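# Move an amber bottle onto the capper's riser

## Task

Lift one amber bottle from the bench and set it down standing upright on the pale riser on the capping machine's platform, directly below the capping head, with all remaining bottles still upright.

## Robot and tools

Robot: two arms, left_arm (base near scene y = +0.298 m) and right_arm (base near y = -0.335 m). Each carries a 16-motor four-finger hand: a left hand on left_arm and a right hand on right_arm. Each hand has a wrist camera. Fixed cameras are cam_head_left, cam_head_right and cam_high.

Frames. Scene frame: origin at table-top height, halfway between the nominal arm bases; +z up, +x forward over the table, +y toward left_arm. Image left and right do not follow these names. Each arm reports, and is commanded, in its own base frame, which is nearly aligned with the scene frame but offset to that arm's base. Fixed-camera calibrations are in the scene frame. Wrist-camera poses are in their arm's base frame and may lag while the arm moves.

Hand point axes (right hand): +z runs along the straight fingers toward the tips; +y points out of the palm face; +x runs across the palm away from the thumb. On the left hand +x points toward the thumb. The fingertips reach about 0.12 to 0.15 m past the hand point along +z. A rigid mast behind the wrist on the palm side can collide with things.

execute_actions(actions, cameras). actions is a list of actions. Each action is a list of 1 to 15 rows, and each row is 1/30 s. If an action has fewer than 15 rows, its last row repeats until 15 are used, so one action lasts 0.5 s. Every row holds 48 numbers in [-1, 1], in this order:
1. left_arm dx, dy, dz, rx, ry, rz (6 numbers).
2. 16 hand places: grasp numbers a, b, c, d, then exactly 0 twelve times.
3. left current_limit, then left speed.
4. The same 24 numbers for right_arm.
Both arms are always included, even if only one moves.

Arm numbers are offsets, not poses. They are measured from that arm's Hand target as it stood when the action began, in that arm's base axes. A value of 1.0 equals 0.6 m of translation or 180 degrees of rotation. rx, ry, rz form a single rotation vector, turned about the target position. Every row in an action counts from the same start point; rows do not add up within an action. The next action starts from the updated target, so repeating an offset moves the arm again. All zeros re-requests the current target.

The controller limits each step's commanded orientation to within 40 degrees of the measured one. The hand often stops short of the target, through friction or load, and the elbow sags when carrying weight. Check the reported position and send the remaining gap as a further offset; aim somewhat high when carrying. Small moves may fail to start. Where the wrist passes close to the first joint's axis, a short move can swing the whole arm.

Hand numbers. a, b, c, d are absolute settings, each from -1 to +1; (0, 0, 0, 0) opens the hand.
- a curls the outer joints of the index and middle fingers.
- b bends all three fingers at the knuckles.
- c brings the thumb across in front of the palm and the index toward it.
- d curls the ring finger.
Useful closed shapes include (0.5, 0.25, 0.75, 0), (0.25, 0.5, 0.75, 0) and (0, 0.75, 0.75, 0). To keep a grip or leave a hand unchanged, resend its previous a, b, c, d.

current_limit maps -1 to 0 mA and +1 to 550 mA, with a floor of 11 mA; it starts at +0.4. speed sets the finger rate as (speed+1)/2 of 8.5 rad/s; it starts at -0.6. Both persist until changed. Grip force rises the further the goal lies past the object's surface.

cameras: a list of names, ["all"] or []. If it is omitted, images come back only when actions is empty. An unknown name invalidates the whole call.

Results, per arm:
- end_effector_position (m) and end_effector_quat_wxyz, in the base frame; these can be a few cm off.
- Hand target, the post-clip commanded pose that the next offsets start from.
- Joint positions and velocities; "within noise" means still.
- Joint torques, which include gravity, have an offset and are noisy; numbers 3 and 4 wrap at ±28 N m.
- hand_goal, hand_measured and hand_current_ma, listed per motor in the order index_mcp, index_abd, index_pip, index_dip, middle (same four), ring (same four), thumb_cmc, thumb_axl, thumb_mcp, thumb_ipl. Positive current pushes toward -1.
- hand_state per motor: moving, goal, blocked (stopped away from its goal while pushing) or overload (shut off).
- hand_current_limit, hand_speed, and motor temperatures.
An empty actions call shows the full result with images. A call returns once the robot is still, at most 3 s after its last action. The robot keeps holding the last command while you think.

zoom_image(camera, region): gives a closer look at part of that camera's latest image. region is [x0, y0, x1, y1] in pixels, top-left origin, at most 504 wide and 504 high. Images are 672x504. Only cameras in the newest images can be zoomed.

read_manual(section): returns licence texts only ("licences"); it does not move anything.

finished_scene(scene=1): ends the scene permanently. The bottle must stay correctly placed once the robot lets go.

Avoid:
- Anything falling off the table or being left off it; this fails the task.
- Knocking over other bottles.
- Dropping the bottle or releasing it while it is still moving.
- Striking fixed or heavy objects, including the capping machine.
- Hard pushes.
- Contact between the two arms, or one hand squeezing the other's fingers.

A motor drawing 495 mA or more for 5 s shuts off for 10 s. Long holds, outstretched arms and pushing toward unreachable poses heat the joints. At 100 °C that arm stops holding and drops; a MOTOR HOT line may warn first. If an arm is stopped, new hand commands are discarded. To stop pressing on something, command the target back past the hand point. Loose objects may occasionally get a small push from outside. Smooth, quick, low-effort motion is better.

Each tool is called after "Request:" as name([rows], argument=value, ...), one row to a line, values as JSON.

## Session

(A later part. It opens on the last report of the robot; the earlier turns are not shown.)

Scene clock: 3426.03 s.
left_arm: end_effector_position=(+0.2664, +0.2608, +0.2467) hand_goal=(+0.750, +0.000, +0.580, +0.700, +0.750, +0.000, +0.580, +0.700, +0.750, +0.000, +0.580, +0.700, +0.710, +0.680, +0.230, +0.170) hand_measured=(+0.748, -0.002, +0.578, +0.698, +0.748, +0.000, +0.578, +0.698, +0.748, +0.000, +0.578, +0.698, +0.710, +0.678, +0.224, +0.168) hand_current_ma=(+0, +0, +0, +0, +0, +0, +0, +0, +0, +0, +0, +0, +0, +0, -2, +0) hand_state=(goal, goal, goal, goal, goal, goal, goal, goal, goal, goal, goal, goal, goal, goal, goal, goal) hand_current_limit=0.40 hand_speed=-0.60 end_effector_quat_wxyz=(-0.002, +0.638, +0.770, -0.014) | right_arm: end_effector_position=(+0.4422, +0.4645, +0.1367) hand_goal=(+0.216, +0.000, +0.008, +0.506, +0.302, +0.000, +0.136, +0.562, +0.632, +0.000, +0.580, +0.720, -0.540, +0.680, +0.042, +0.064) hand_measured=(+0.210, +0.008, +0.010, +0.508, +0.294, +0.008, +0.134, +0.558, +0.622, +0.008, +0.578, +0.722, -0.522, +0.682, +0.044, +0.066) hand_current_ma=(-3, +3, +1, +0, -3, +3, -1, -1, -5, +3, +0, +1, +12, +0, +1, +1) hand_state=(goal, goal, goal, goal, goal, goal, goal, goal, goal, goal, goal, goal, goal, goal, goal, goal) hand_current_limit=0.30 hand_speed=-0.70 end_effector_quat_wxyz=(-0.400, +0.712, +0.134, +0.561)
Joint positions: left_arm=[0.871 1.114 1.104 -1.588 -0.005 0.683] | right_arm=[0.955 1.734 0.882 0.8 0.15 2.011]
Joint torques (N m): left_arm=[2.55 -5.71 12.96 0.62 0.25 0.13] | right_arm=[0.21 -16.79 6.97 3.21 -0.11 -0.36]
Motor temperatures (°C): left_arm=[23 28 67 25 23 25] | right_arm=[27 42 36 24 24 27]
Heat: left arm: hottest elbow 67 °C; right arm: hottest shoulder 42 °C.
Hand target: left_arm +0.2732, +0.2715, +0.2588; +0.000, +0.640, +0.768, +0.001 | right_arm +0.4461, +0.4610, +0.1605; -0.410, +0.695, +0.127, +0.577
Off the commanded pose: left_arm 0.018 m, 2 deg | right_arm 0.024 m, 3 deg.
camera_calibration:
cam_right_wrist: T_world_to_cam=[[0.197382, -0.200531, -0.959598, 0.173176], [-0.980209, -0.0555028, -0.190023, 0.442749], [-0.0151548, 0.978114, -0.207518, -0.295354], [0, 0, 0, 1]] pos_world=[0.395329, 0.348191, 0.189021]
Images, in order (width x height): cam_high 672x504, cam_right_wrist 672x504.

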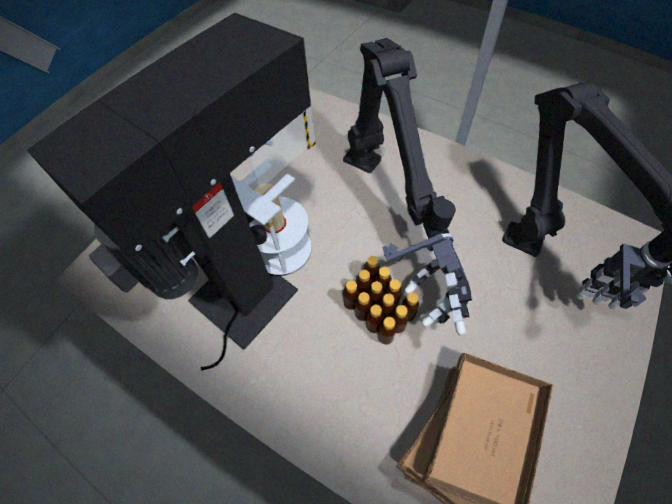

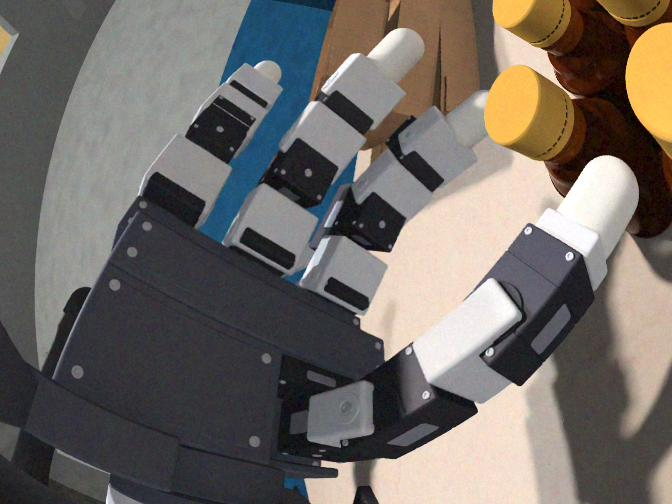

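Request:
execute_actions([
  [[0,0,0,0,0,0,0,0,0,0,0,0,0,0,0,0,0,0,0,0,0,0,0.4,-0.6,0,0,0,0,0,0,0.25,0.32,0.75,0,0,0,0,0,0,0,0,0,0,0,0,0,0.3,-0.7]],
  [[0,0,0,0,0,0,0,0,0,0,0,0,0,0,0,0,0,0,0,0,0,0,0.4,-0.6,0,0,0,0,0,0,0.25,0.37,0.75,0,0,0,0,0,0,0,0,0,0,0,0,0,0.3,-0.8]],
  [[0,0,0,0,0,0,0,0,0,0,0,0,0,0,0,0,0,0,0,0,0,0,0.4,-0.6,0,0,0,0,0,0,0.25,0.41,0.75,0,0,0,0,0,0,0,0,0,0,0,0,0,0.3,-0.8]],
], cameras=["cam_high", "cam_right_wrist"])

Request:
zoom_image(camera="cam_high", region=[380, 240, 520, 350])

Scene clock: 3442.73 s.
left_arm: end_effector_position=(+0.2664, +0.2608, +0.2467) hand_goal=(+0.750, +0.000, +0.580, +0.700, +0.750, +0.000, +0.580, +0.700, +0.750, +0.000, +0.580, +0.700, +0.710, +0.680, +0.230, +0.170) hand_measured=(+0.748, -0.002, +0.578, +0.698, +0.748, +0.000, +0.578, +0.698, +0.748, +0.000, +0.578, +0.698, +0.710, +0.678, +0.224, +0.168) hand_current_ma=(+0, +0, +0, +0, +0, +0, +0, +0, +0, +0, +0, +0, +0, +0, -2, +0) hand_state=(goal, goal, goal, goal, goal, goal, goal, goal, goal, goal, goal, goal, goal, goal, goal, goal) hand_current_limit=0.40 hand_speed=-0.60 end_effector_quat_wxyz=(-0.002, +0.638, +0.770, -0.014) | right_arm: end_effector_position=(+0.4421, +0.4647, +0.1372) hand_goal=(-0.040, +0.000, +0.066, +0.544, -0.030, +0.000, +0.098, +0.562, +0.348, +0.000, +0.580, +0.758, -0.540, +0.680, +0.042, +0.102) hand_measured=(-0.032, +0.008, +0.066, +0.542, -0.030, +0.008, +0.100, +0.560, +0.346, +0.008, +0.578, +0.754, -0.522, +0.682, +0.044, +0.100) hand_current_ma=(+4, +3, +0, +0, +0, +3, +1, -1, +0, +3, +0, -1, +12, +0, +1, +0) hand_state=(goal, goal, goal, goal, goal, goal, goal, goal, goal, goal, goal, goal, goal, goal, goal, goal) hand_current_limit=0.30 hand_speed=-0.80 end_effector_quat_wxyz=(-0.400, +0.712, +0.135, +0.561)
Joint positions: left_arm=[0.871 1.114 1.104 -1.588 -0.005 0.683] | right_arm=[0.955 1.733 0.882 0.8 0.148 2.011]
Joint torques (N m): left_arm=[2.55 -5.71 12.94 0.61 0.25 0.13] | right_arm=[0.21 -16.91 7.05 3.12 -0.06 -0.4]
Motor temperatures (°C): left_arm=[23 28 67 25 23 25] | right_arm=[27 42 35 24 24 27]
Heat: left arm: hottest elbow 67 °C; right arm: hottest shoulder 42 °C.
Hand target: left_arm +0.2732, +0.2715, +0.2588; +0.000, +0.640, +0.768, +0.001 | right_arm +0.4460, +0.4611, +0.1606; -0.410, +0.695, +0.127, +0.577
Off the commanded pose: left_arm 0.018 m, 2 deg | right_arm 0.024 m, 3 deg.
camera_calibration:
cam_right_wrist: T_world_to_cam=[[0.198036, -0.199544, -0.959669, 0.172896], [-0.980055, -0.0568435, -0.190423, 0.443292], [-0.0165531, 0.978239, -0.206821, -0.295011], [0, 0, 0, 1]] pos_world=[0.395327, 0.34829, 0.189322]
Images, in order (width x height): cam_high 672x504, cam_right_wrist 672x504.

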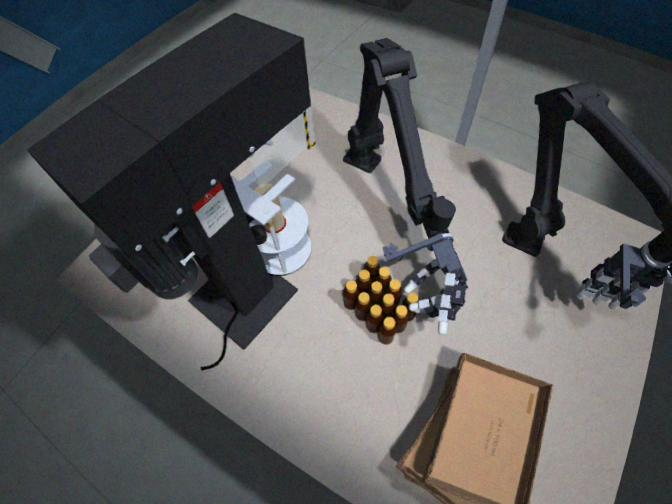

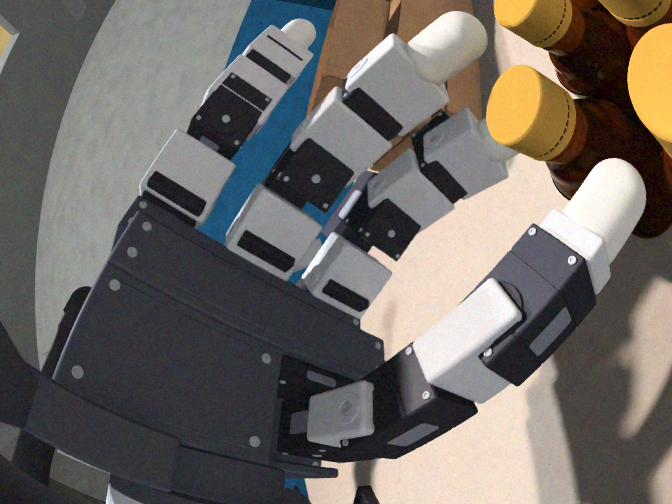

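Scaled by 3.600 from the camera's 672x504 image, which has a finer 960x720 frame.

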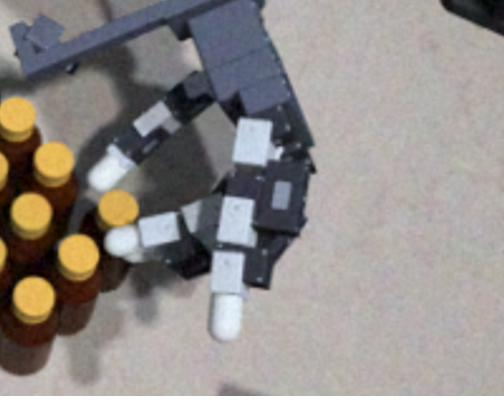

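Request:
execute_actions([
  [[0,0,0,0,0,0,0,0,0,0,0,0,0,0,0,0,0,0,0,0,0,0,0.4,-0.6,0,0,0,0,0,0,0.25,0.43,0.75,0,0,0,0,0,0,0,0,0,0,0,0,0,0.3,-0.85]],
  [[0,0,0,0,0,0,0,0,0,0,0,0,0,0,0,0,0,0,0,0,0,0,0.4,-0.6,0,0,0,0,0,0,0.25,0.45,0.75,0,0,0,0,0,0,0,0,0,0,0,0,0,0.3,-0.85]],
], cameras=["cam_high", "cam_right_wrist"])

Request:
zoom_image(camera="cam_high", region=[380, 240, 520, 350])

Scene clock: 3452.87 s.
left_arm: end_effector_position=(+0.2664, +0.2608, +0.2467) hand_goal=(+0.750, +0.000, +0.580, +0.700, +0.750, +0.000, +0.580, +0.700, +0.750, +0.000, +0.580, +0.700, +0.710, +0.680, +0.230, +0.170) hand_measured=(+0.748, -0.002, +0.578, +0.698, +0.748, +0.000, +0.578, +0.698, +0.748, +0.000, +0.578, +0.698, +0.710, +0.678, +0.224, +0.168) hand_current_ma=(+0, +0, +0, +0, +0, +0, +0, +0, +0, +0, +0, +0, +0, +0, -2, +0) hand_state=(goal, goal, goal, goal, goal, goal, goal, goal, goal, goal, goal, goal, goal, goal, goal, goal) hand_current_limit=0.40 hand_speed=-0.60 end_effector_quat_wxyz=(-0.002, +0.638, +0.770, -0.014) | right_arm: end_effector_position=(+0.4421, +0.4649, +0.1375) hand_goal=(-0.094, +0.000, +0.078, +0.552, -0.100, +0.000, +0.090, +0.562, +0.288, +0.000, +0.580, +0.766, -0.540, +0.680, +0.042, +0.110) hand_measured=(-0.076, +0.008, +0.084, +0.554, -0.098, +0.008, +0.092, +0.560, +0.286, +0.008, +0.578, +0.762, -0.522, +0.682, +0.044, +0.108) hand_current_ma=(+14, +3, +2, +0, +0, +3, +1, -1, +0, +3, +0, -1, +12, +0, +1, +0) hand_state=(goal, goal, goal, goal, goal, goal, goal, goal, goal, goal, goal, goal, goal, goal, goal, goal) hand_current_limit=0.30 hand_speed=-0.85 end_effector_quat_wxyz=(-0.401, +0.712, +0.135, +0.561)
Joint positions: left_arm=[0.871 1.114 1.104 -1.588 -0.005 0.683] | right_arm=[0.955 1.733 0.882 0.801 0.148 2.011]
Joint torques (N m): left_arm=[2.55 -5.71 12.96 0.62 0.25 0.13] | right_arm=[0.21 -16.85 6.94 3.06 -0.03 -0.42]
Motor temperatures (°C): left_arm=[23 28 67 25 23 25] | right_arm=[27 42 35 24 24 27]
Heat: left arm: hottest elbow 67 °C; right arm: hottest shoulder 42 °C.
Hand target: left_arm +0.2732, +0.2715, +0.2588; +0.000, +0.640, +0.768, +0.001 | right_arm +0.4460, +0.4610, +0.1606; -0.410, +0.695, +0.127, +0.577
Off the commanded pose: left_arm 0.018 m, 2 deg | right_arm 0.024 m, 3 deg.
camera_calibration:
cam_right_wrist: T_world_to_cam=[[0.198831, -0.198495, -0.959722, 0.172439], [-0.979884, -0.0574017, -0.191136, 0.4437], [-0.0171502, 0.97842, -0.205915, -0.295162], [0, 0, 0, 1]] pos_world=[0.395426, 0.348489, 0.189522]
Images, in order (width x height): cam_high 672x504, cam_right_wrist 672x504.

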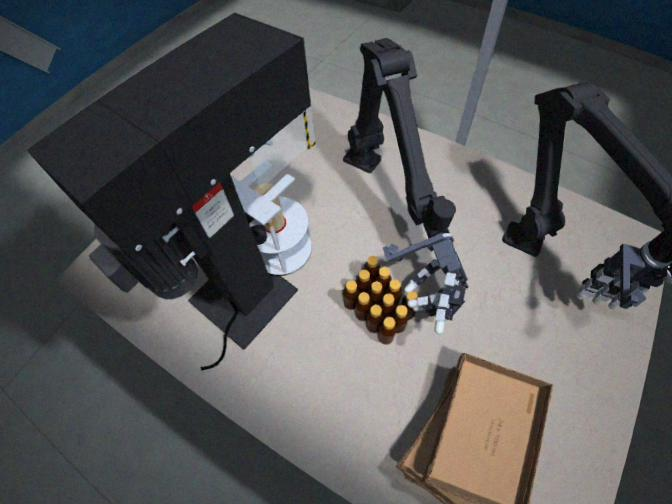

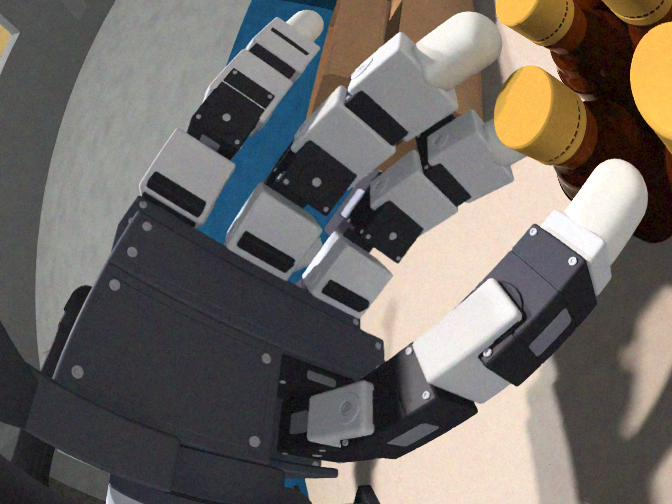

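Scaled by 3.600 from the camera's 672x504 image, which has a finer 960x720 frame.

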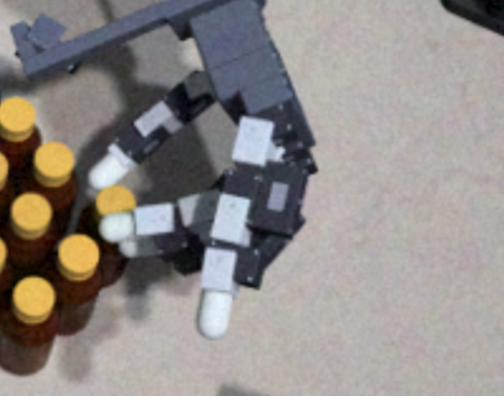

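Request:
execute_actions([
  [[0,0,0,0,0,0,0,0,0,0,0,0,0,0,0,0,0,0,0,0,0,0,0.4,-0.6,0,0,0,0,0,0,0.25,0.47,0.75,0,0,0,0,0,0,0,0,0,0,0,0,0,0.3,-0.85]],
  [[0,0,0,0,0,0,0,0,0,0,0,0,0,0,0,0,0,0,0,0,0,0,0.4,-0.6,0,0,0,0,0,0,0.25,0.49,0.75,0,0,0,0,0,0,0,0,0,0,0,0,0,0.3,-0.85]],
], cameras=["cam_high", "cam_right_wrist"])

Request:
zoom_image(camera="cam_high", region=[380, 240, 520, 350])

Scene clock: 3461.73 s.
left_arm: end_effector_position=(+0.2664, +0.2608, +0.2467) hand_goal=(+0.750, +0.000, +0.580, +0.700, +0.750, +0.000, +0.580, +0.700, +0.750, +0.000, +0.580, +0.700, +0.710, +0.680, +0.230, +0.170) hand_measured=(+0.748, -0.002, +0.578, +0.698, +0.748, +0.000, +0.578, +0.698, +0.748, +0.000, +0.578, +0.698, +0.710, +0.678, +0.224, +0.168) hand_current_ma=(+0, +0, +0, +0, +0, +0, +0, +0, +0, +0, +0, +0, +0, +0, -2, +0) hand_state=(goal, goal, goal, goal, goal, goal, goal, goal, goal, goal, goal, goal, goal, goal, goal, goal) hand_current_limit=0.40 hand_speed=-0.60 end_effector_quat_wxyz=(-0.002, +0.638, +0.770, -0.014) | right_arm: end_effector_position=(+0.4420, +0.4650, +0.1375) hand_goal=(-0.148, +0.000, +0.090, +0.560, -0.170, +0.000, +0.082, +0.562, +0.228, +0.000, +0.580, +0.774, -0.540, +0.680, +0.042, +0.118) hand_measured=(-0.130, +0.008, +0.096, +0.560, -0.168, +0.008, +0.086, +0.560, +0.228, +0.008, +0.578, +0.770, -0.522, +0.682, +0.044, +0.116) hand_current_ma=(+14, +3, +2, +0, +0, +3, +1, -1, +0, +3, +0, -1, +12, +0, +1, +0) hand_state=(goal, goal, goal, goal, goal, goal, goal, goal, goal, goal, goal, goal, goal, goal, goal, goal) hand_current_limit=0.30 hand_speed=-0.85 end_effector_quat_wxyz=(-0.401, +0.712, +0.135, +0.561)
Joint positions: left_arm=[0.871 1.114 1.104 -1.588 -0.005 0.683] | right_arm=[0.955 1.733 0.882 0.801 0.147 2.011]
Joint torques (N m): left_arm=[2.55 -5.83 12.94 0.62 0.25 0.13] | right_arm=[0.15 -16.79 7.02 3.08 0.01 -0.43]
Motor temperatures (°C): left_arm=[23 28 67 25 23 25] | right_arm=[27 42 35 24 24 27]
Heat: left arm: hottest elbow 67 °C; right arm: hottest shoulder 42 °C.
Hand target: left_arm +0.2732, +0.2715, +0.2588; +0.000, +0.640, +0.768, +0.001 | right_arm +0.4460, +0.4610, +0.1606; -0.410, +0.695, +0.127, +0.577
Off the commanded pose: left_arm 0.018 m, 2 deg | right_arm 0.024 m, 3 deg.
camera_calibration:
cam_right_wrist: T_world_to_cam=[[0.198907, -0.198412, -0.959723, 0.172381], [-0.979861, -0.0578007, -0.191131, 0.443829], [-0.0175498, 0.978413, -0.205914, -0.295001], [0, 0, 0, 1]] pos_world=[0.395426, 0.348489, 0.189522]
Images, in order (width x height): cam_high 672x504, cam_right_wrist 672x504.

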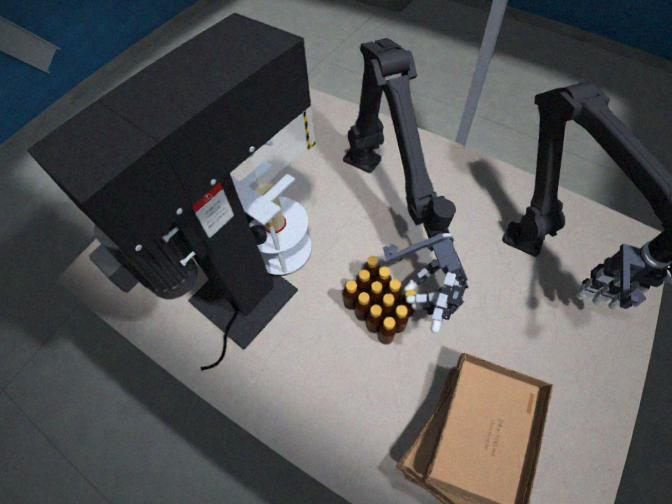

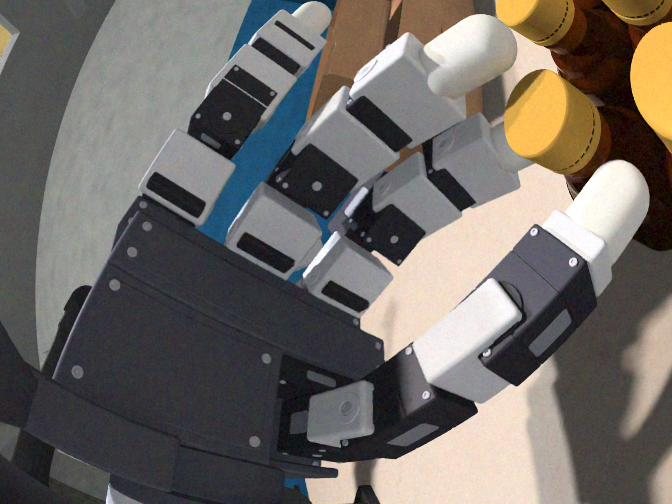

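Scaled by 3.600 from the camera's 672x504 image, which has a finer 960x720 frame.

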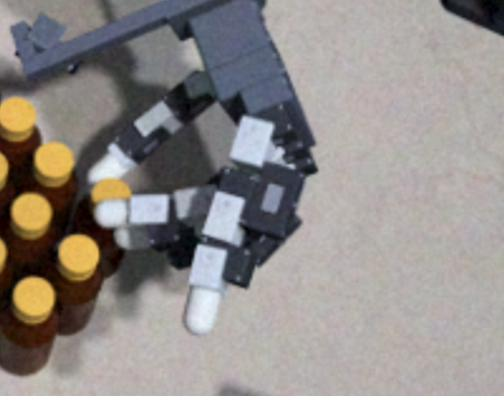

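Request:
execute_actions([
  [[0,0,0,0,0,0,0,0,0,0,0,0,0,0,0,0,0,0,0,0,0,0,0.4,-0.6,0.0069,0.0072,0,0,0,0,0.25,0.49,0.75,0,0,0,0,0,0,0,0,0,0,0,0,0,0.3,-0.85]],
], cameras=["cam_high", "cam_right_wrist"])

Request:
zoom_image(camera="cam_high", region=[380, 240, 520, 350])

Request:
zoom_image(camera="cam_right_wrist", region=[400, 40, 672, 244])

Scene clock: 3480.17 s.
left_arm: end_effector_position=(+0.2664, +0.2608, +0.2467) hand_goal=(+0.750, +0.000, +0.580, +0.700, +0.750, +0.000, +0.580, +0.700, +0.750, +0.000, +0.580, +0.700, +0.710, +0.680, +0.230, +0.170) hand_measured=(+0.748, -0.002, +0.578, +0.698, +0.748, +0.000, +0.578, +0.698, +0.748, +0.000, +0.578, +0.698, +0.710, +0.678, +0.224, +0.168) hand_current_ma=(+0, +0, +0, +0, +0, +0, +0, +0, +0, +0, +0, +0, +0, +0, -2, +0) hand_state=(goal, goal, goal, goal, goal, goal, goal, goal, goal, goal, goal, goal, goal, goal, goal, goal) hand_current_limit=0.40 hand_speed=-0.60 end_effector_quat_wxyz=(-0.002, +0.638, +0.770, -0.014) | right_arm: end_effector_position=(+0.4420, +0.4651, +0.1375) hand_goal=(-0.148, +0.000, +0.090, +0.560, -0.170, +0.000, +0.082, +0.562, +0.228, +0.000, +0.580, +0.774, -0.540, +0.680, +0.042, +0.118) hand_measured=(-0.130, +0.008, +0.096, +0.560, -0.168, +0.008, +0.086, +0.560, +0.228, +0.008, +0.578, +0.770, -0.522, +0.682, +0.044, +0.116) hand_current_ma=(+14, +3, +2, +0, +0, +3, +1, -1, +0, +3, +0, -1, +12, +0, +1, +0) hand_state=(goal, goal, goal, goal, goal, goal, goal, goal, goal, goal, goal, goal, goal, goal, goal, goal) hand_current_limit=0.30 hand_speed=-0.85 end_effector_quat_wxyz=(-0.401, +0.712, +0.135, +0.561)
Joint positions: left_arm=[0.871 1.114 1.104 -1.588 -0.005 0.683] | right_arm=[0.955 1.733 0.882 0.801 0.147 2.011]
Joint torques (N m): left_arm=[2.55 -5.77 12.96 0.61 0.25 0.13] | right_arm=[0.15 -15.91 8.35 2.86 -0.07 -0.44]
Motor temperatures (°C): left_arm=[23 28 67 25 23 25] | right_arm=[27 42 35 24 24 27]
Heat: left arm: hottest elbow 67 °C; right arm: hottest shoulder 42 °C.
Hand target: left_arm +0.2732, +0.2715, +0.2588; +0.000, +0.640, +0.768, +0.001 | right_arm +0.4501, +0.4654, +0.1606; -0.410, +0.695, +0.127, +0.577
Off the commanded pose: left_arm 0.018 m, 2 deg | right_arm 0.025 m, 3 deg.
camera_calibration:
cam_right_wrist: T_world_to_cam=[[0.19887, -0.198337, -0.959746, 0.172373], [-0.979861, -0.058177, -0.191016, 0.443938], [-0.0179498, 0.978406, -0.205912, -0.294841], [0, 0, 0, 1]] pos_world=[0.395425, 0.348489, 0.189522]
Images, in order (width x height): cam_high 672x504, cam_right_wrist 672x504.

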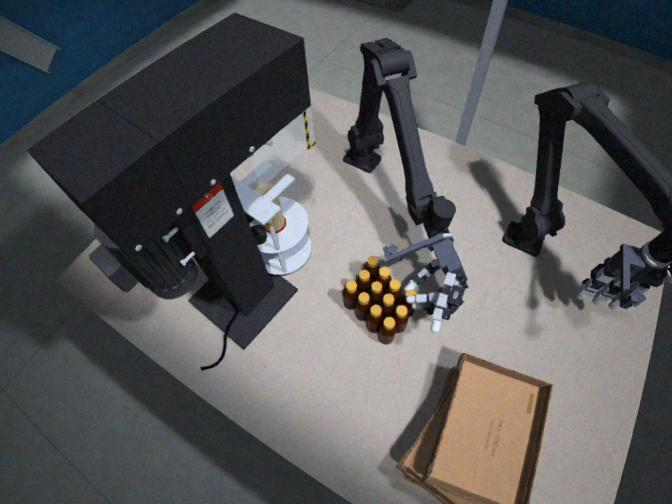

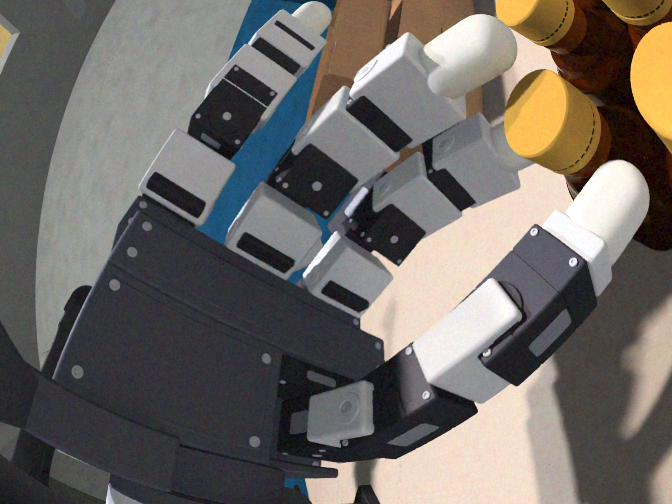

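Scaled by 3.600 from the camera's 672x504 image, which has a finer 960x720 frame.

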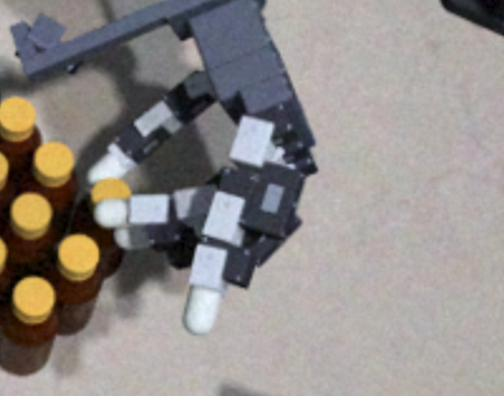

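Scaled by 1.853 from the camera's 672x504 image, which has a finer 960x720 frame.

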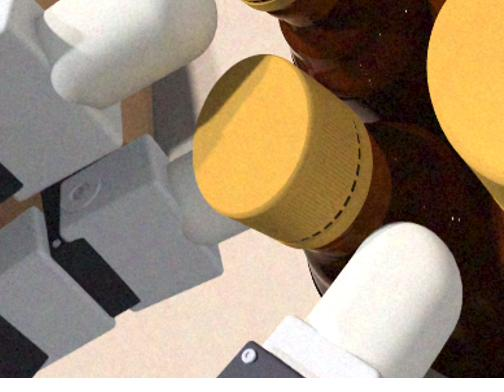

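Request:
execute_actions([
  [[0,0,0,0,0,0,0,0,0,0,0,0,0,0,0,0,0,0,0,0,0,0,0.4,-0.6,0.0046,0.0048,0,0,0,0,0.25,0.49,0.75,0,0,0,0,0,0,0,0,0,0,0,0,0,0.3,-0.85]],
], cameras=["cam_high", "cam_right_wrist"])

Request:
zoom_image(camera="cam_high", region=[380, 240, 520, 350])

Request:
zoom_image(camera="cam_right_wrist", region=[400, 40, 672, 244])

Scene clock: 3529.13 s.
left_arm: end_effector_position=(+0.2664, +0.2608, +0.2467) hand_goal=(+0.750, +0.000, +0.580, +0.700, +0.750, +0.000, +0.580, +0.700, +0.750, +0.000, +0.580, +0.700, +0.710, +0.680, +0.230, +0.170) hand_measured=(+0.748, -0.002, +0.578, +0.698, +0.748, +0.000, +0.578, +0.698, +0.748, +0.000, +0.578, +0.698, +0.710, +0.678, +0.224, +0.168) hand_current_ma=(+0, +0, +0, +0, +0, +0, +0, +0, +0, +0, +0, +0, +0, +0, -2, +0) hand_state=(goal, goal, goal, goal, goal, goal, goal, goal, goal, goal, goal, goal, goal, goal, goal, goal) hand_current_limit=0.40 hand_speed=-0.60 end_effector_quat_wxyz=(-0.002, +0.638, +0.770, -0.014) | right_arm: end_effector_position=(+0.4421, +0.4651, +0.1375) hand_goal=(-0.148, +0.000, +0.090, +0.560, -0.170, +0.000, +0.082, +0.562, +0.228, +0.000, +0.580, +0.774, -0.540, +0.680, +0.042, +0.118) hand_measured=(-0.130, +0.008, +0.096, +0.560, -0.168, +0.008, +0.086, +0.560, +0.228, +0.008, +0.578, +0.770, -0.522, +0.682, +0.044, +0.116) hand_current_ma=(+13, +3, +2, +0, +0, +3, +1, -1, +0, +3, +0, -1, +12, +0, +1, +0) hand_state=(goal, goal, goal, goal, goal, goal, goal, goal, goal, goal, goal, goal, goal, goal, goal, goal) hand_current_limit=0.30 hand_speed=-0.85 end_effector_quat_wxyz=(-0.401, +0.711, +0.135, +0.561)
Joint positions: left_arm=[0.871 1.114 1.104 -1.588 -0.005 0.683] | right_arm=[0.955 1.733 0.882 0.801 0.146 2.011]
Joint torques (N m): left_arm=[2.61 -5.77 12.96 0.62 0.25 0.13] | right_arm=[-0.15 -15.44 9.24 2.67 -0.06 -0.44]
Motor temperatures (°C): left_arm=[23 28 68 25 23 25] | right_arm=[27 41 35 24 24 27]
Heat: left arm: hottest elbow 68 °C; right arm: hottest shoulder 41 °C.
Hand target: left_arm +0.2732, +0.2715, +0.2588; +0.000, +0.640, +0.768, +0.001 | right_arm +0.4529, +0.4683, +0.1606; -0.410, +0.695, +0.127, +0.577
Off the commanded pose: left_arm 0.018 m, 2 deg | right_arm 0.026 m, 3 deg.
camera_calibration:
cam_right_wrist: T_world_to_cam=[[0.199041, -0.19819, -0.959741, 0.172118], [-0.979814, -0.0588826, -0.191045, 0.444346], [-0.018649, 0.978393, -0.205909, -0.294577], [0, 0, 0, 1]] pos_world=[0.395625, 0.348489, 0.189422]
Images, in order (width x height): cam_high 672x504, cam_right_wrist 672x504.

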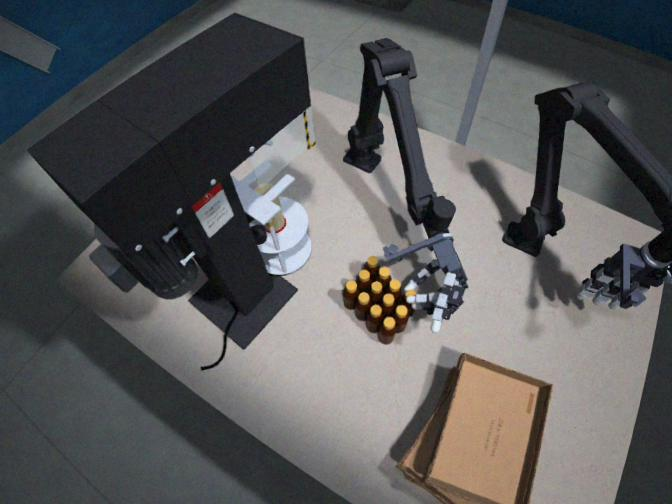

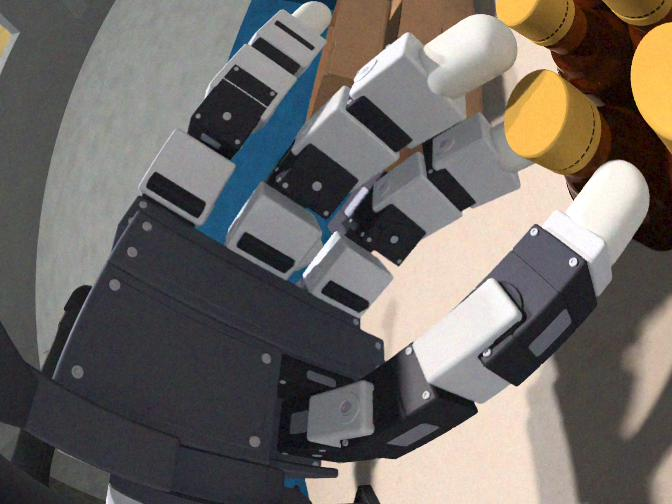

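Scaled by 3.600 from the camera's 672x504 image, which has a finer 960x720 frame.

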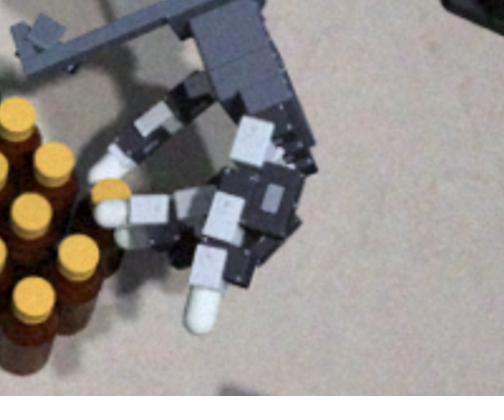

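Scaled by 1.853 from the camera's 672x504 image, which has a finer 960x720 frame.

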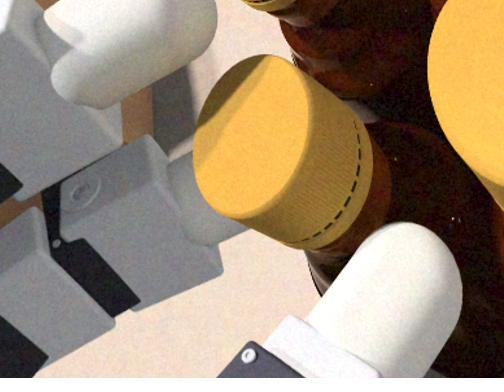

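Request:
execute_actions([
  [[0,0,0,0,0,0,0,0,0,0,0,0,0,0,0,0,0,0,0,0,0,0,0.4,-0.6,0.0035,0.0036,0,0,0,0,0.25,0.49,0.75,0,0,0,0,0,0,0,0,0,0,0,0,0,0.3,-0.85]],
], cameras=["cam_high"])

Request:
zoom_image(camera="cam_high", region=[380, 240, 520, 350])

Scene clock: 3539.40 s.
left_arm: end_effector_position=(+0.2664, +0.2608, +0.2467) hand_goal=(+0.750, +0.000, +0.580, +0.700, +0.750, +0.000, +0.580, +0.700, +0.750, +0.000, +0.580, +0.700, +0.710, +0.680, +0.230, +0.170) hand_measured=(+0.748, -0.002, +0.578, +0.698, +0.748, +0.000, +0.578, +0.698, +0.748, +0.000, +0.578, +0.698, +0.710, +0.678, +0.224, +0.168) hand_current_ma=(+0, +0, +0, +0, +0, +0, +0, +0, +0, +0, +0, +0, +0, +0, -2, +0) hand_state=(goal, goal, goal, goal, goal, goal, goal, goal, goal, goal, goal, goal, goal, goal, goal, goal) hand_current_limit=0.40 hand_speed=-0.60 end_effector_quat_wxyz=(-0.002, +0.638, +0.770, -0.014) | right_arm: end_effector_position=(+0.4422, +0.4651, +0.1375) hand_goal=(-0.148, +0.000, +0.090, +0.560, -0.170, +0.000, +0.082, +0.562, +0.228, +0.000, +0.580, +0.774, -0.540, +0.680, +0.042, +0.118) hand_measured=(-0.132, +0.008, +0.096, +0.560, -0.168, +0.008, +0.086, +0.560, +0.228, +0.008, +0.578, +0.770, -0.522, +0.682, +0.044, +0.116) hand_current_ma=(+13, +3, +2, +0, +0, +3, +1, -1, +0, +3, +0, -1, +12, +0, +1, +0) hand_state=(goal, goal, goal, goal, goal, goal, goal, goal, goal, goal, goal, goal, goal, goal, goal, goal) hand_current_limit=0.30 hand_speed=-0.85 end_effector_quat_wxyz=(-0.402, +0.711, +0.135, +0.561)
Joint positions: left_arm=[0.871 1.114 1.104 -1.588 -0.005 0.683] | right_arm=[0.954 1.733 0.882 0.801 0.145 2.011]
Joint torques (N m): left_arm=[2.55 -5.71 12.94 0.62 0.25 0.13] | right_arm=[-0.03 -15.09 9.92 2.69 -0.05 -0.43]
Motor temperatures (°C): left_arm=[23 28 68 25 23 25] | right_arm=[27 41 35 24 24 27]
Heat: left arm: hottest elbow 68 °C; right arm: hottest shoulder 41 °C.
Hand target: left_arm +0.2732, +0.2715, +0.2588; +0.000, +0.640, +0.768, +0.001 | right_arm +0.4550, +0.4704, +0.1606; -0.410, +0.695, +0.127, +0.577
Off the commanded pose: left_arm 0.018 m, 2 deg | right_arm 0.027 m, 3 deg.
Images, in order (width x height): cam_high 672x504.

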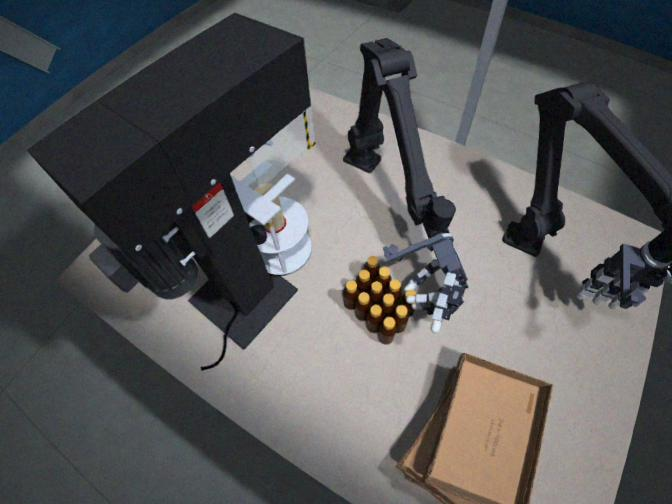

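Scaled by 3.600 from the camera's 672x504 image, which has a finer 960x720 frame.

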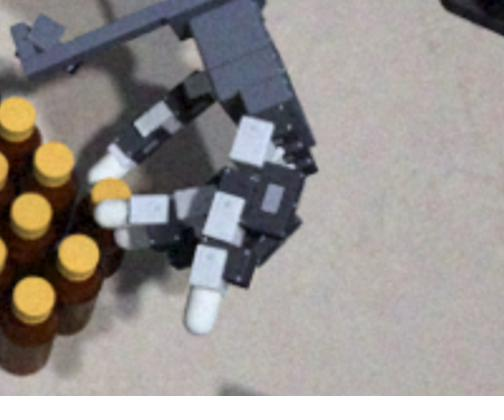

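Request:
execute_actions([
  [[0,0,0,0,0,0,0,0,0,0,0,0,0,0,0,0,0,0,0,0,0,0,0.4,-0.6,0.0035,0.0036,0,0,0,0,0.25,0.49,0.75,0,0,0,0,0,0,0,0,0,0,0,0,0,0.3,-0.85]],
], cameras=["cam_high"])

Request:
zoom_image(camera="cam_high", region=[380, 240, 520, 350])

Scene clock: 3545.67 s.
left_arm: end_effector_position=(+0.2664, +0.2608, +0.2467) hand_goal=(+0.750, +0.000, +0.580, +0.700, +0.750, +0.000, +0.580, +0.700, +0.750, +0.000, +0.580, +0.700, +0.710, +0.680, +0.230, +0.170) hand_measured=(+0.748, -0.002, +0.578, +0.698, +0.748, +0.000, +0.578, +0.698, +0.748, +0.000, +0.578, +0.698, +0.710, +0.678, +0.224, +0.168) hand_current_ma=(+0, +0, +0, +0, +0, +0, +0, +0, +0, +0, +0, +0, +0, +0, -2, +0) hand_state=(goal, goal, goal, goal, goal, goal, goal, goal, goal, goal, goal, goal, goal, goal, goal, goal) hand_current_limit=0.40 hand_speed=-0.60 end_effector_quat_wxyz=(-0.002, +0.638, +0.770, -0.014) | right_arm: end_effector_position=(+0.4423, +0.4651, +0.1375) hand_goal=(-0.148, +0.000, +0.090, +0.560, -0.170, +0.000, +0.082, +0.562, +0.228, +0.000, +0.580, +0.774, -0.540, +0.680, +0.042, +0.118) hand_measured=(-0.132, +0.008, +0.096, +0.560, -0.168, +0.008, +0.086, +0.560, +0.228, +0.008, +0.578, +0.770, -0.522, +0.682, +0.044, +0.116) hand_current_ma=(+12, +3, +2, +0, +0, +3, +1, -1, +0, +3, +0, -1, +12, +0, +1, +0) hand_state=(goal, goal, goal, goal, goal, goal, goal, goal, goal, goal, goal, goal, goal, goal, goal, goal) hand_current_limit=0.30 hand_speed=-0.85 end_effector_quat_wxyz=(-0.402, +0.711, +0.136, +0.561)
Joint positions: left_arm=[0.871 1.114 1.104 -1.588 -0.005 0.683] | right_arm=[0.954 1.733 0.882 0.801 0.144 2.011]
Joint torques (N m): left_arm=[2.55 -5.77 12.97 0.62 0.25 0.14] | right_arm=[-0.03 -14.68 10.56 2.58 -0.05 -0.45]
Motor temperatures (°C): left_arm=[23 28 68 25 23 25] | right_arm=[27 41 36 24 24 27]
Heat: left arm: hottest elbow 68 °C; right arm: hottest shoulder 41 °C.
Hand target: left_arm +0.2732, +0.2715, +0.2588; +0.000, +0.640, +0.768, +0.001 | right_arm +0.4571, +0.4725, +0.1606; -0.410, +0.695, +0.127, +0.577
Off the commanded pose: left_arm 0.018 m, 2 deg | right_arm 0.028 m, 3 deg.
Images, in order (width x height): cam_high 672x504.

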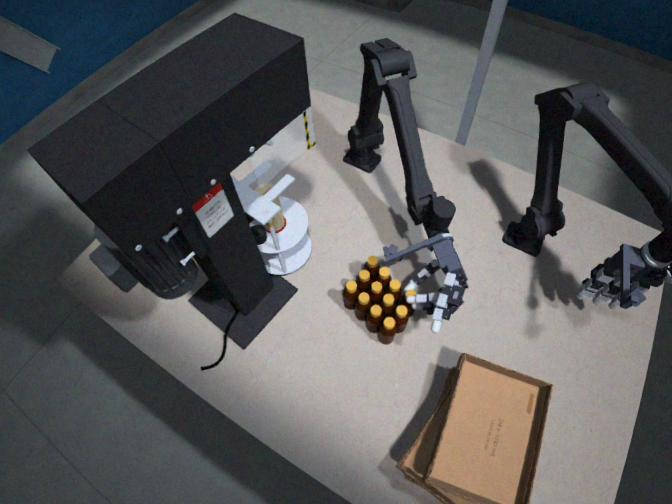

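Scaled by 3.600 from the camera's 672x504 image, which has a finer 960x720 frame.

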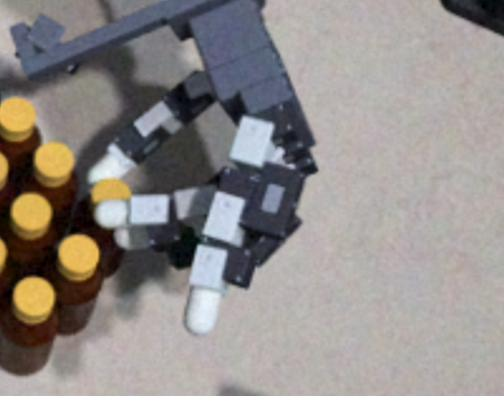

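Request:
execute_actions([
  [[0,0,0,0,0,0,0,0,0,0,0,0,0,0,0,0,0,0,0,0,0,0,0.4,-0.6,0.0046,0.0048,0,0,0,0,0.25,0.49,0.75,0,0,0,0,0,0,0,0,0,0,0,0,0,0.3,-0.85]],
], cameras=[])

Scene clock: 3557.60 s.
left_arm: end_effector_position=(+0.2664, +0.2608, +0.2467) hand_goal=(+0.750, +0.000, +0.580, +0.700, +0.750, +0.000, +0.580, +0.700, +0.750, +0.000, +0.580, +0.700, +0.710, +0.680, +0.230, +0.170) hand_measured=(+0.748, -0.002, +0.578, +0.698, +0.748, +0.000, +0.578, +0.698, +0.748, +0.000, +0.578, +0.698, +0.710, +0.678, +0.224, +0.168) hand_current_ma=(+0, +0, +0, +0, +0, +0, +0, +0, +0, +0, +0, +0, +0, +0, -2, +0) hand_state=(goal, goal, goal, goal, goal, goal, goal, goal, goal, goal, goal, goal, goal, goal, goal, goal) hand_current_limit=0.40 hand_speed=-0.60 end_effector_quat_wxyz=(-0.002, +0.638, +0.770, -0.014) | right_arm: end_effector_position=(+0.4447, +0.4654, +0.1400) hand_goal=(-0.148, +0.000, +0.090, +0.560, -0.170, +0.000, +0.082, +0.562, +0.228, +0.000, +0.580, +0.774, -0.540, +0.680, +0.042, +0.118) hand_measured=(-0.146, +0.008, +0.094, +0.560, -0.168, +0.008, +0.086, +0.560, +0.228, +0.008, +0.578, +0.770, -0.522, +0.682, +0.044, +0.116) hand_current_ma=(+0, +3, +1, +0, +0, +3, +1, -1, +0, +3, +0, -1, +12, +0, +1, +0) hand_state=(goal, goal, goal, goal, goal, goal, goal, goal, goal, goal, goal, goal, goal, goal, goal, goal) hand_current_limit=0.30 hand_speed=-0.85 end_effector_quat_wxyz=(-0.402, +0.710, +0.134, +0.562)
Joint positions: left_arm=[0.871 1.114 1.104 -1.588 -0.005 0.683] | right_arm=[0.951 1.733 0.888 0.801 0.143 2.011]
Joint torques (N m): left_arm=[2.61 -5.77 12.94 0.62 0.25 0.13] | right_arm=[0.21 -14.04 11.17 2.41 -0.06 -0.43]
Motor temperatures (°C): left_arm=[23 28 68 25 23 25] | right_arm=[27 40 36 24 24 27]
Heat: left arm: hottest elbow 68 °C; right arm: hottest shoulder 40 °C.
Hand target: left_arm +0.2732, +0.2715, +0.2588; +0.000, +0.640, +0.768, +0.001 | right_arm +0.4598, +0.4755, +0.1605; -0.410, +0.695, +0.127, +0.577
Off the commanded pose: left_arm 0.018 m, 2 deg | right_arm 0.027 m, 3 deg.
No camera images: "cameras" was empty.

Request:
zoom_image(camera="cam_high", region=[380, 240, 520, 350])

Request:
execute_actions([
  [[0,0,0,0,0,0,0,0,0,0,0,0,0,0,0,0,0,0,0,0,0,0,0.4,-0.6,0.0025,0.004,-0.004,0,0,0,0.25,0.49,0.75,0,0,0,0,0,0,0,0,0,0,0,0,0,0.3,-0.85]],
], cameras=["cam_high", "cam_right_wrist"])

Request:
zoom_image(camera="cam_high", region=[380, 240, 520, 350])

Scaled by 3.600 from the camera's 672x504 image, which has a finer 960x720 frame.
This view is cut from an older image: the scene may have changed since it was taken.

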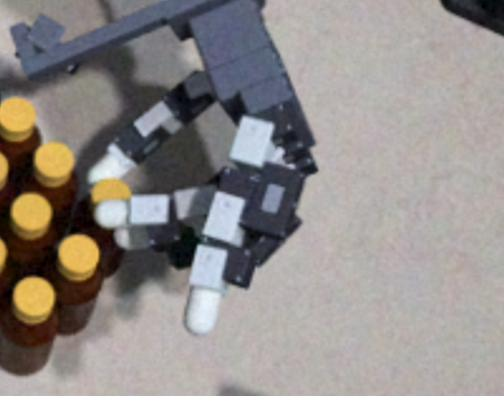

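Scene clock: 3566.80 s.
left_arm: end_effector_position=(+0.2664, +0.2608, +0.2467) hand_goal=(+0.750, +0.000, +0.580, +0.700, +0.750, +0.000, +0.580, +0.700, +0.750, +0.000, +0.580, +0.700, +0.710, +0.680, +0.230, +0.170) hand_measured=(+0.748, -0.002, +0.578, +0.698, +0.748, +0.000, +0.578, +0.698, +0.748, +0.000, +0.578, +0.698, +0.710, +0.678, +0.224, +0.168) hand_current_ma=(+0, +0, +0, +0, +0, +0, +0, +0, +0, +0, +0, +0, +0, +0, -2, +0) hand_state=(goal, goal, goal, goal, goal, goal, goal, goal, goal, goal, goal, goal, goal, goal, goal, goal) hand_current_limit=0.40 hand_speed=-0.60 end_effector_quat_wxyz=(-0.002, +0.638, +0.770, -0.014) | right_arm: end_effector_position=(+0.4453, +0.4662, +0.1404) hand_goal=(-0.148, +0.000, +0.090, +0.560, -0.170, +0.000, +0.082, +0.562, +0.228, +0.000, +0.580, +0.774, -0.540, +0.680, +0.042, +0.118) hand_measured=(-0.146, +0.008, +0.094, +0.560, -0.168, +0.008, +0.086, +0.560, +0.228, +0.008, +0.578, +0.770, -0.522, +0.682, +0.046, +0.118) hand_current_ma=(+0, +3, +1, +0, +0, +3, +1, -1, +0, +3, +0, -1, +12, +0, +1, +0) hand_state=(goal, goal, goal, goal, goal, goal, goal, goal, goal, goal, goal, goal, goal, goal, goal, goal) hand_current_limit=0.30 hand_speed=-0.85 end_effector_quat_wxyz=(-0.403, +0.709, +0.134, +0.563)
Joint positions: left_arm=[0.871 1.114 1.104 -1.588 -0.005 0.683] | right_arm=[0.951 1.735 0.89 0.801 0.143 2.011]
Joint torques (N m): left_arm=[2.55 -5.77 12.93 0.62 0.25 0.13] | right_arm=[-0.03 -13.27 11.45 2.48 -0.04 -0.43]
Motor temperatures (°C): left_arm=[23 28 68 25 23 25] | right_arm=[27 40 37 24 24 27]
Heat: left arm: hottest elbow 68 °C; right arm: hottest shoulder 40 °C.
Hand target: left_arm +0.2732, +0.2715, +0.2588; +0.000, +0.640, +0.768, +0.001 | right_arm +0.4612, +0.4778, +0.1579; -0.410, +0.695, +0.127, +0.577
Off the commanded pose: left_arm 0.018 m, 2 deg | right_arm 0.027 m, 3 deg.
camera_calibration:
cam_right_wrist: T_world_to_cam=[[0.202311, -0.193243, -0.960066, 0.170865], [-0.979177, -0.0567709, -0.194911, 0.447412], [-0.0168387, 0.979507, -0.200704, -0.297057], [0, 0, 0, 1]] pos_world=[0.398525, 0.349388, 0.191627]
Images, in order (width x height): cam_high 672x504, cam_right_wrist 672x504.

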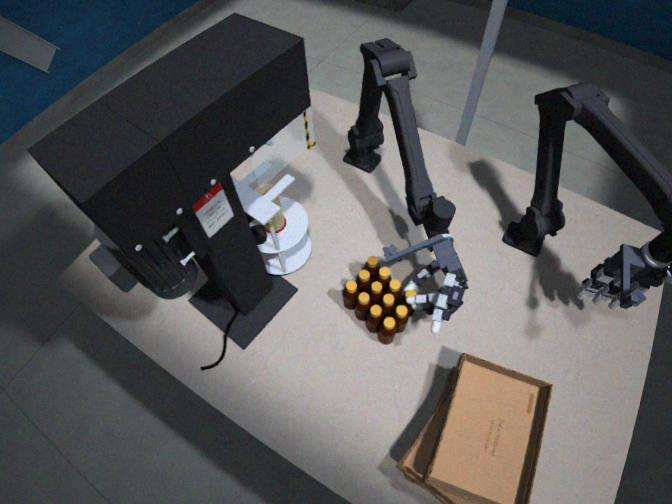

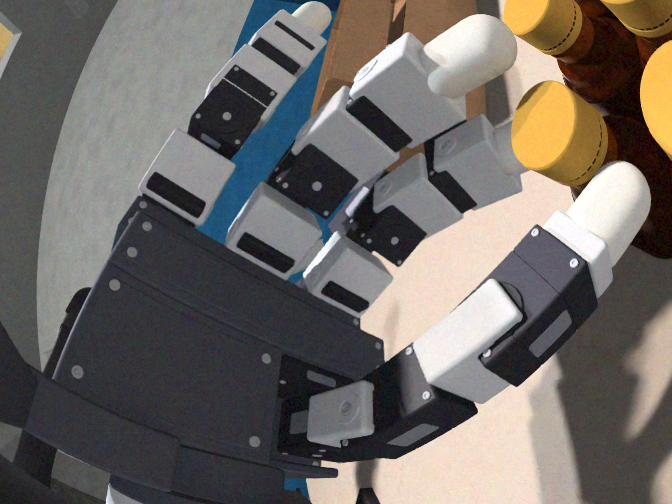

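Scaled by 3.600 from the camera's 672x504 image, which has a finer 960x720 frame.

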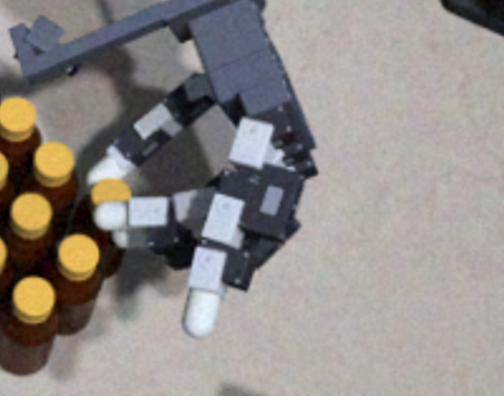

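Request:
execute_actions([
  [[0,0,0,0,0,0,0,0,0,0,0,0,0,0,0,0,0,0,0,0,0,0,0.4,-0.6,0,0,0,0,0,0,0.25,0.505,0.75,0,0,0,0,0,0,0,0,0,0,0,0,0,0.3,-0.85]],
  [[0,0,0,0,0,0,0,0,0,0,0,0,0,0,0,0,0,0,0,0,0,0,0.4,-0.6,0,0,0,0,0,0,0.25,0.52,0.75,0,0,0,0,0,0,0,0,0,0,0,0,0,0.3,-0.85]],
], cameras=["cam_high", "cam_right_wrist"])

Request:
zoom_image(camera="cam_high", region=[380, 240, 520, 350])

Request:
zoom_image(camera="cam_right_wrist", region=[400, 40, 672, 244])

Scene clock: 3579.27 s.
left_arm: end_effector_position=(+0.2664, +0.2608, +0.2467) hand_goal=(+0.750, +0.000, +0.580, +0.700, +0.750, +0.000, +0.580, +0.700, +0.750, +0.000, +0.580, +0.700, +0.710, +0.680, +0.230, +0.170) hand_measured=(+0.748, -0.002, +0.578, +0.698, +0.748, +0.000, +0.578, +0.698, +0.748, +0.000, +0.578, +0.698, +0.710, +0.678, +0.224, +0.168) hand_current_ma=(+0, +0, +0, +0, +0, +0, +0, +0, +0, +0, +0, +0, +0, +0, -2, +0) hand_state=(goal, goal, goal, goal, goal, goal, goal, goal, goal, goal, goal, goal, goal, goal, goal, goal) hand_current_limit=0.40 hand_speed=-0.60 end_effector_quat_wxyz=(-0.002, +0.638, +0.770, -0.014) | right_arm: end_effector_position=(+0.4456, +0.4666, +0.1407) hand_goal=(-0.190, +0.000, +0.098, +0.566, -0.222, +0.000, +0.076, +0.562, +0.182, +0.000, +0.580, +0.780, -0.540, +0.680, +0.042, +0.124) hand_measured=(-0.168, +0.008, +0.102, +0.566, -0.220, +0.008, +0.080, +0.560, +0.182, +0.008, +0.578, +0.776, -0.522, +0.682, +0.048, +0.126) hand_current_ma=(+20, +3, +1, +0, +0, +3, +1, -1, +0, +3, +0, -1, +12, +0, +2, +0) hand_state=(blocked, goal, goal, goal, goal, goal, goal, goal, goal, goal, goal, goal, goal, goal, goal, goal) hand_current_limit=0.30 hand_speed=-0.85 end_effector_quat_wxyz=(-0.403, +0.709, +0.134, +0.563)
Joint positions: left_arm=[0.871 1.114 1.104 -1.588 -0.005 0.683] | right_arm=[0.951 1.736 0.892 0.801 0.143 2.011]
Joint torques (N m): left_arm=[2.55 -5.71 12.96 0.62 0.25 0.13] | right_arm=[0.09 -13.63 11.3 2.45 -0.04 -0.44]
Motor temperatures (°C): left_arm=[23 28 68 25 23 25] | right_arm=[27 40 39 24 24 27]
Heat: left arm: hottest elbow 68 °C; right arm: hottest shoulder 40 °C.
Hand target: left_arm +0.2732, +0.2715, +0.2588; +0.000, +0.640, +0.768, +0.001 | right_arm +0.4612, +0.4778, +0.1580; -0.410, +0.695, +0.127, +0.577
Off the commanded pose: left_arm 0.018 m, 2 deg | right_arm 0.026 m, 3 deg.
camera_calibration:
cam_right_wrist: T_world_to_cam=[[0.202771, -0.192651, -0.960088, 0.170688], [-0.979083, -0.0566457, -0.195416, 0.447783], [-0.0167377, 0.979631, -0.200108, -0.297602], [0, 0, 0, 1]] pos_world=[0.398825, 0.349788, 0.191827]
Images, in order (width x height): cam_high 672x504, cam_right_wrist 672x504.

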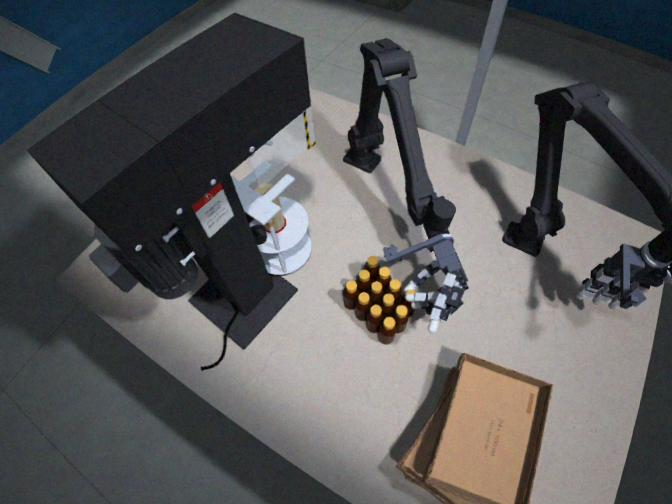

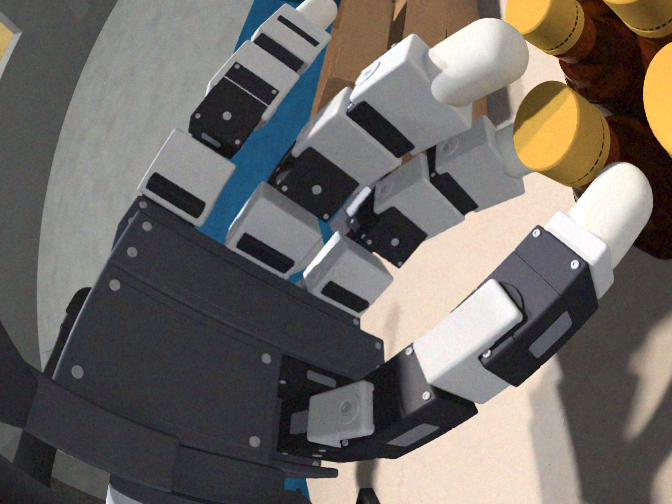

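Scaled by 3.600 from the camera's 672x504 image, which has a finer 960x720 frame.

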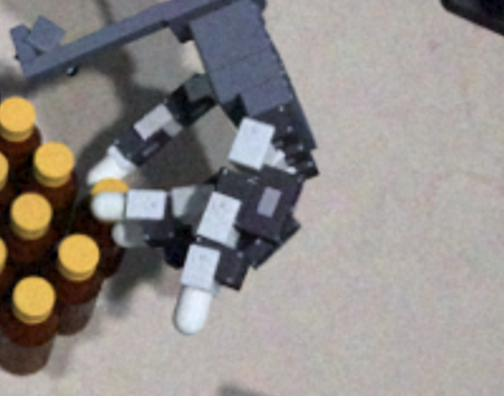

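Scaled by 1.853 from the camera's 672x504 image, which has a finer 960x720 frame.

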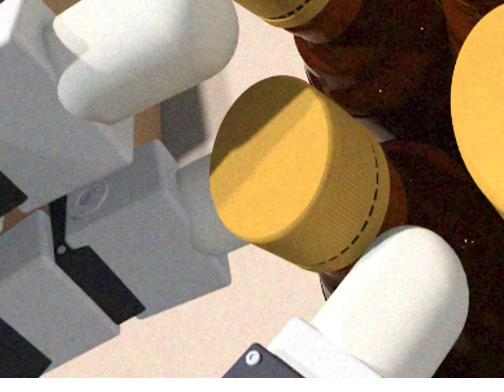

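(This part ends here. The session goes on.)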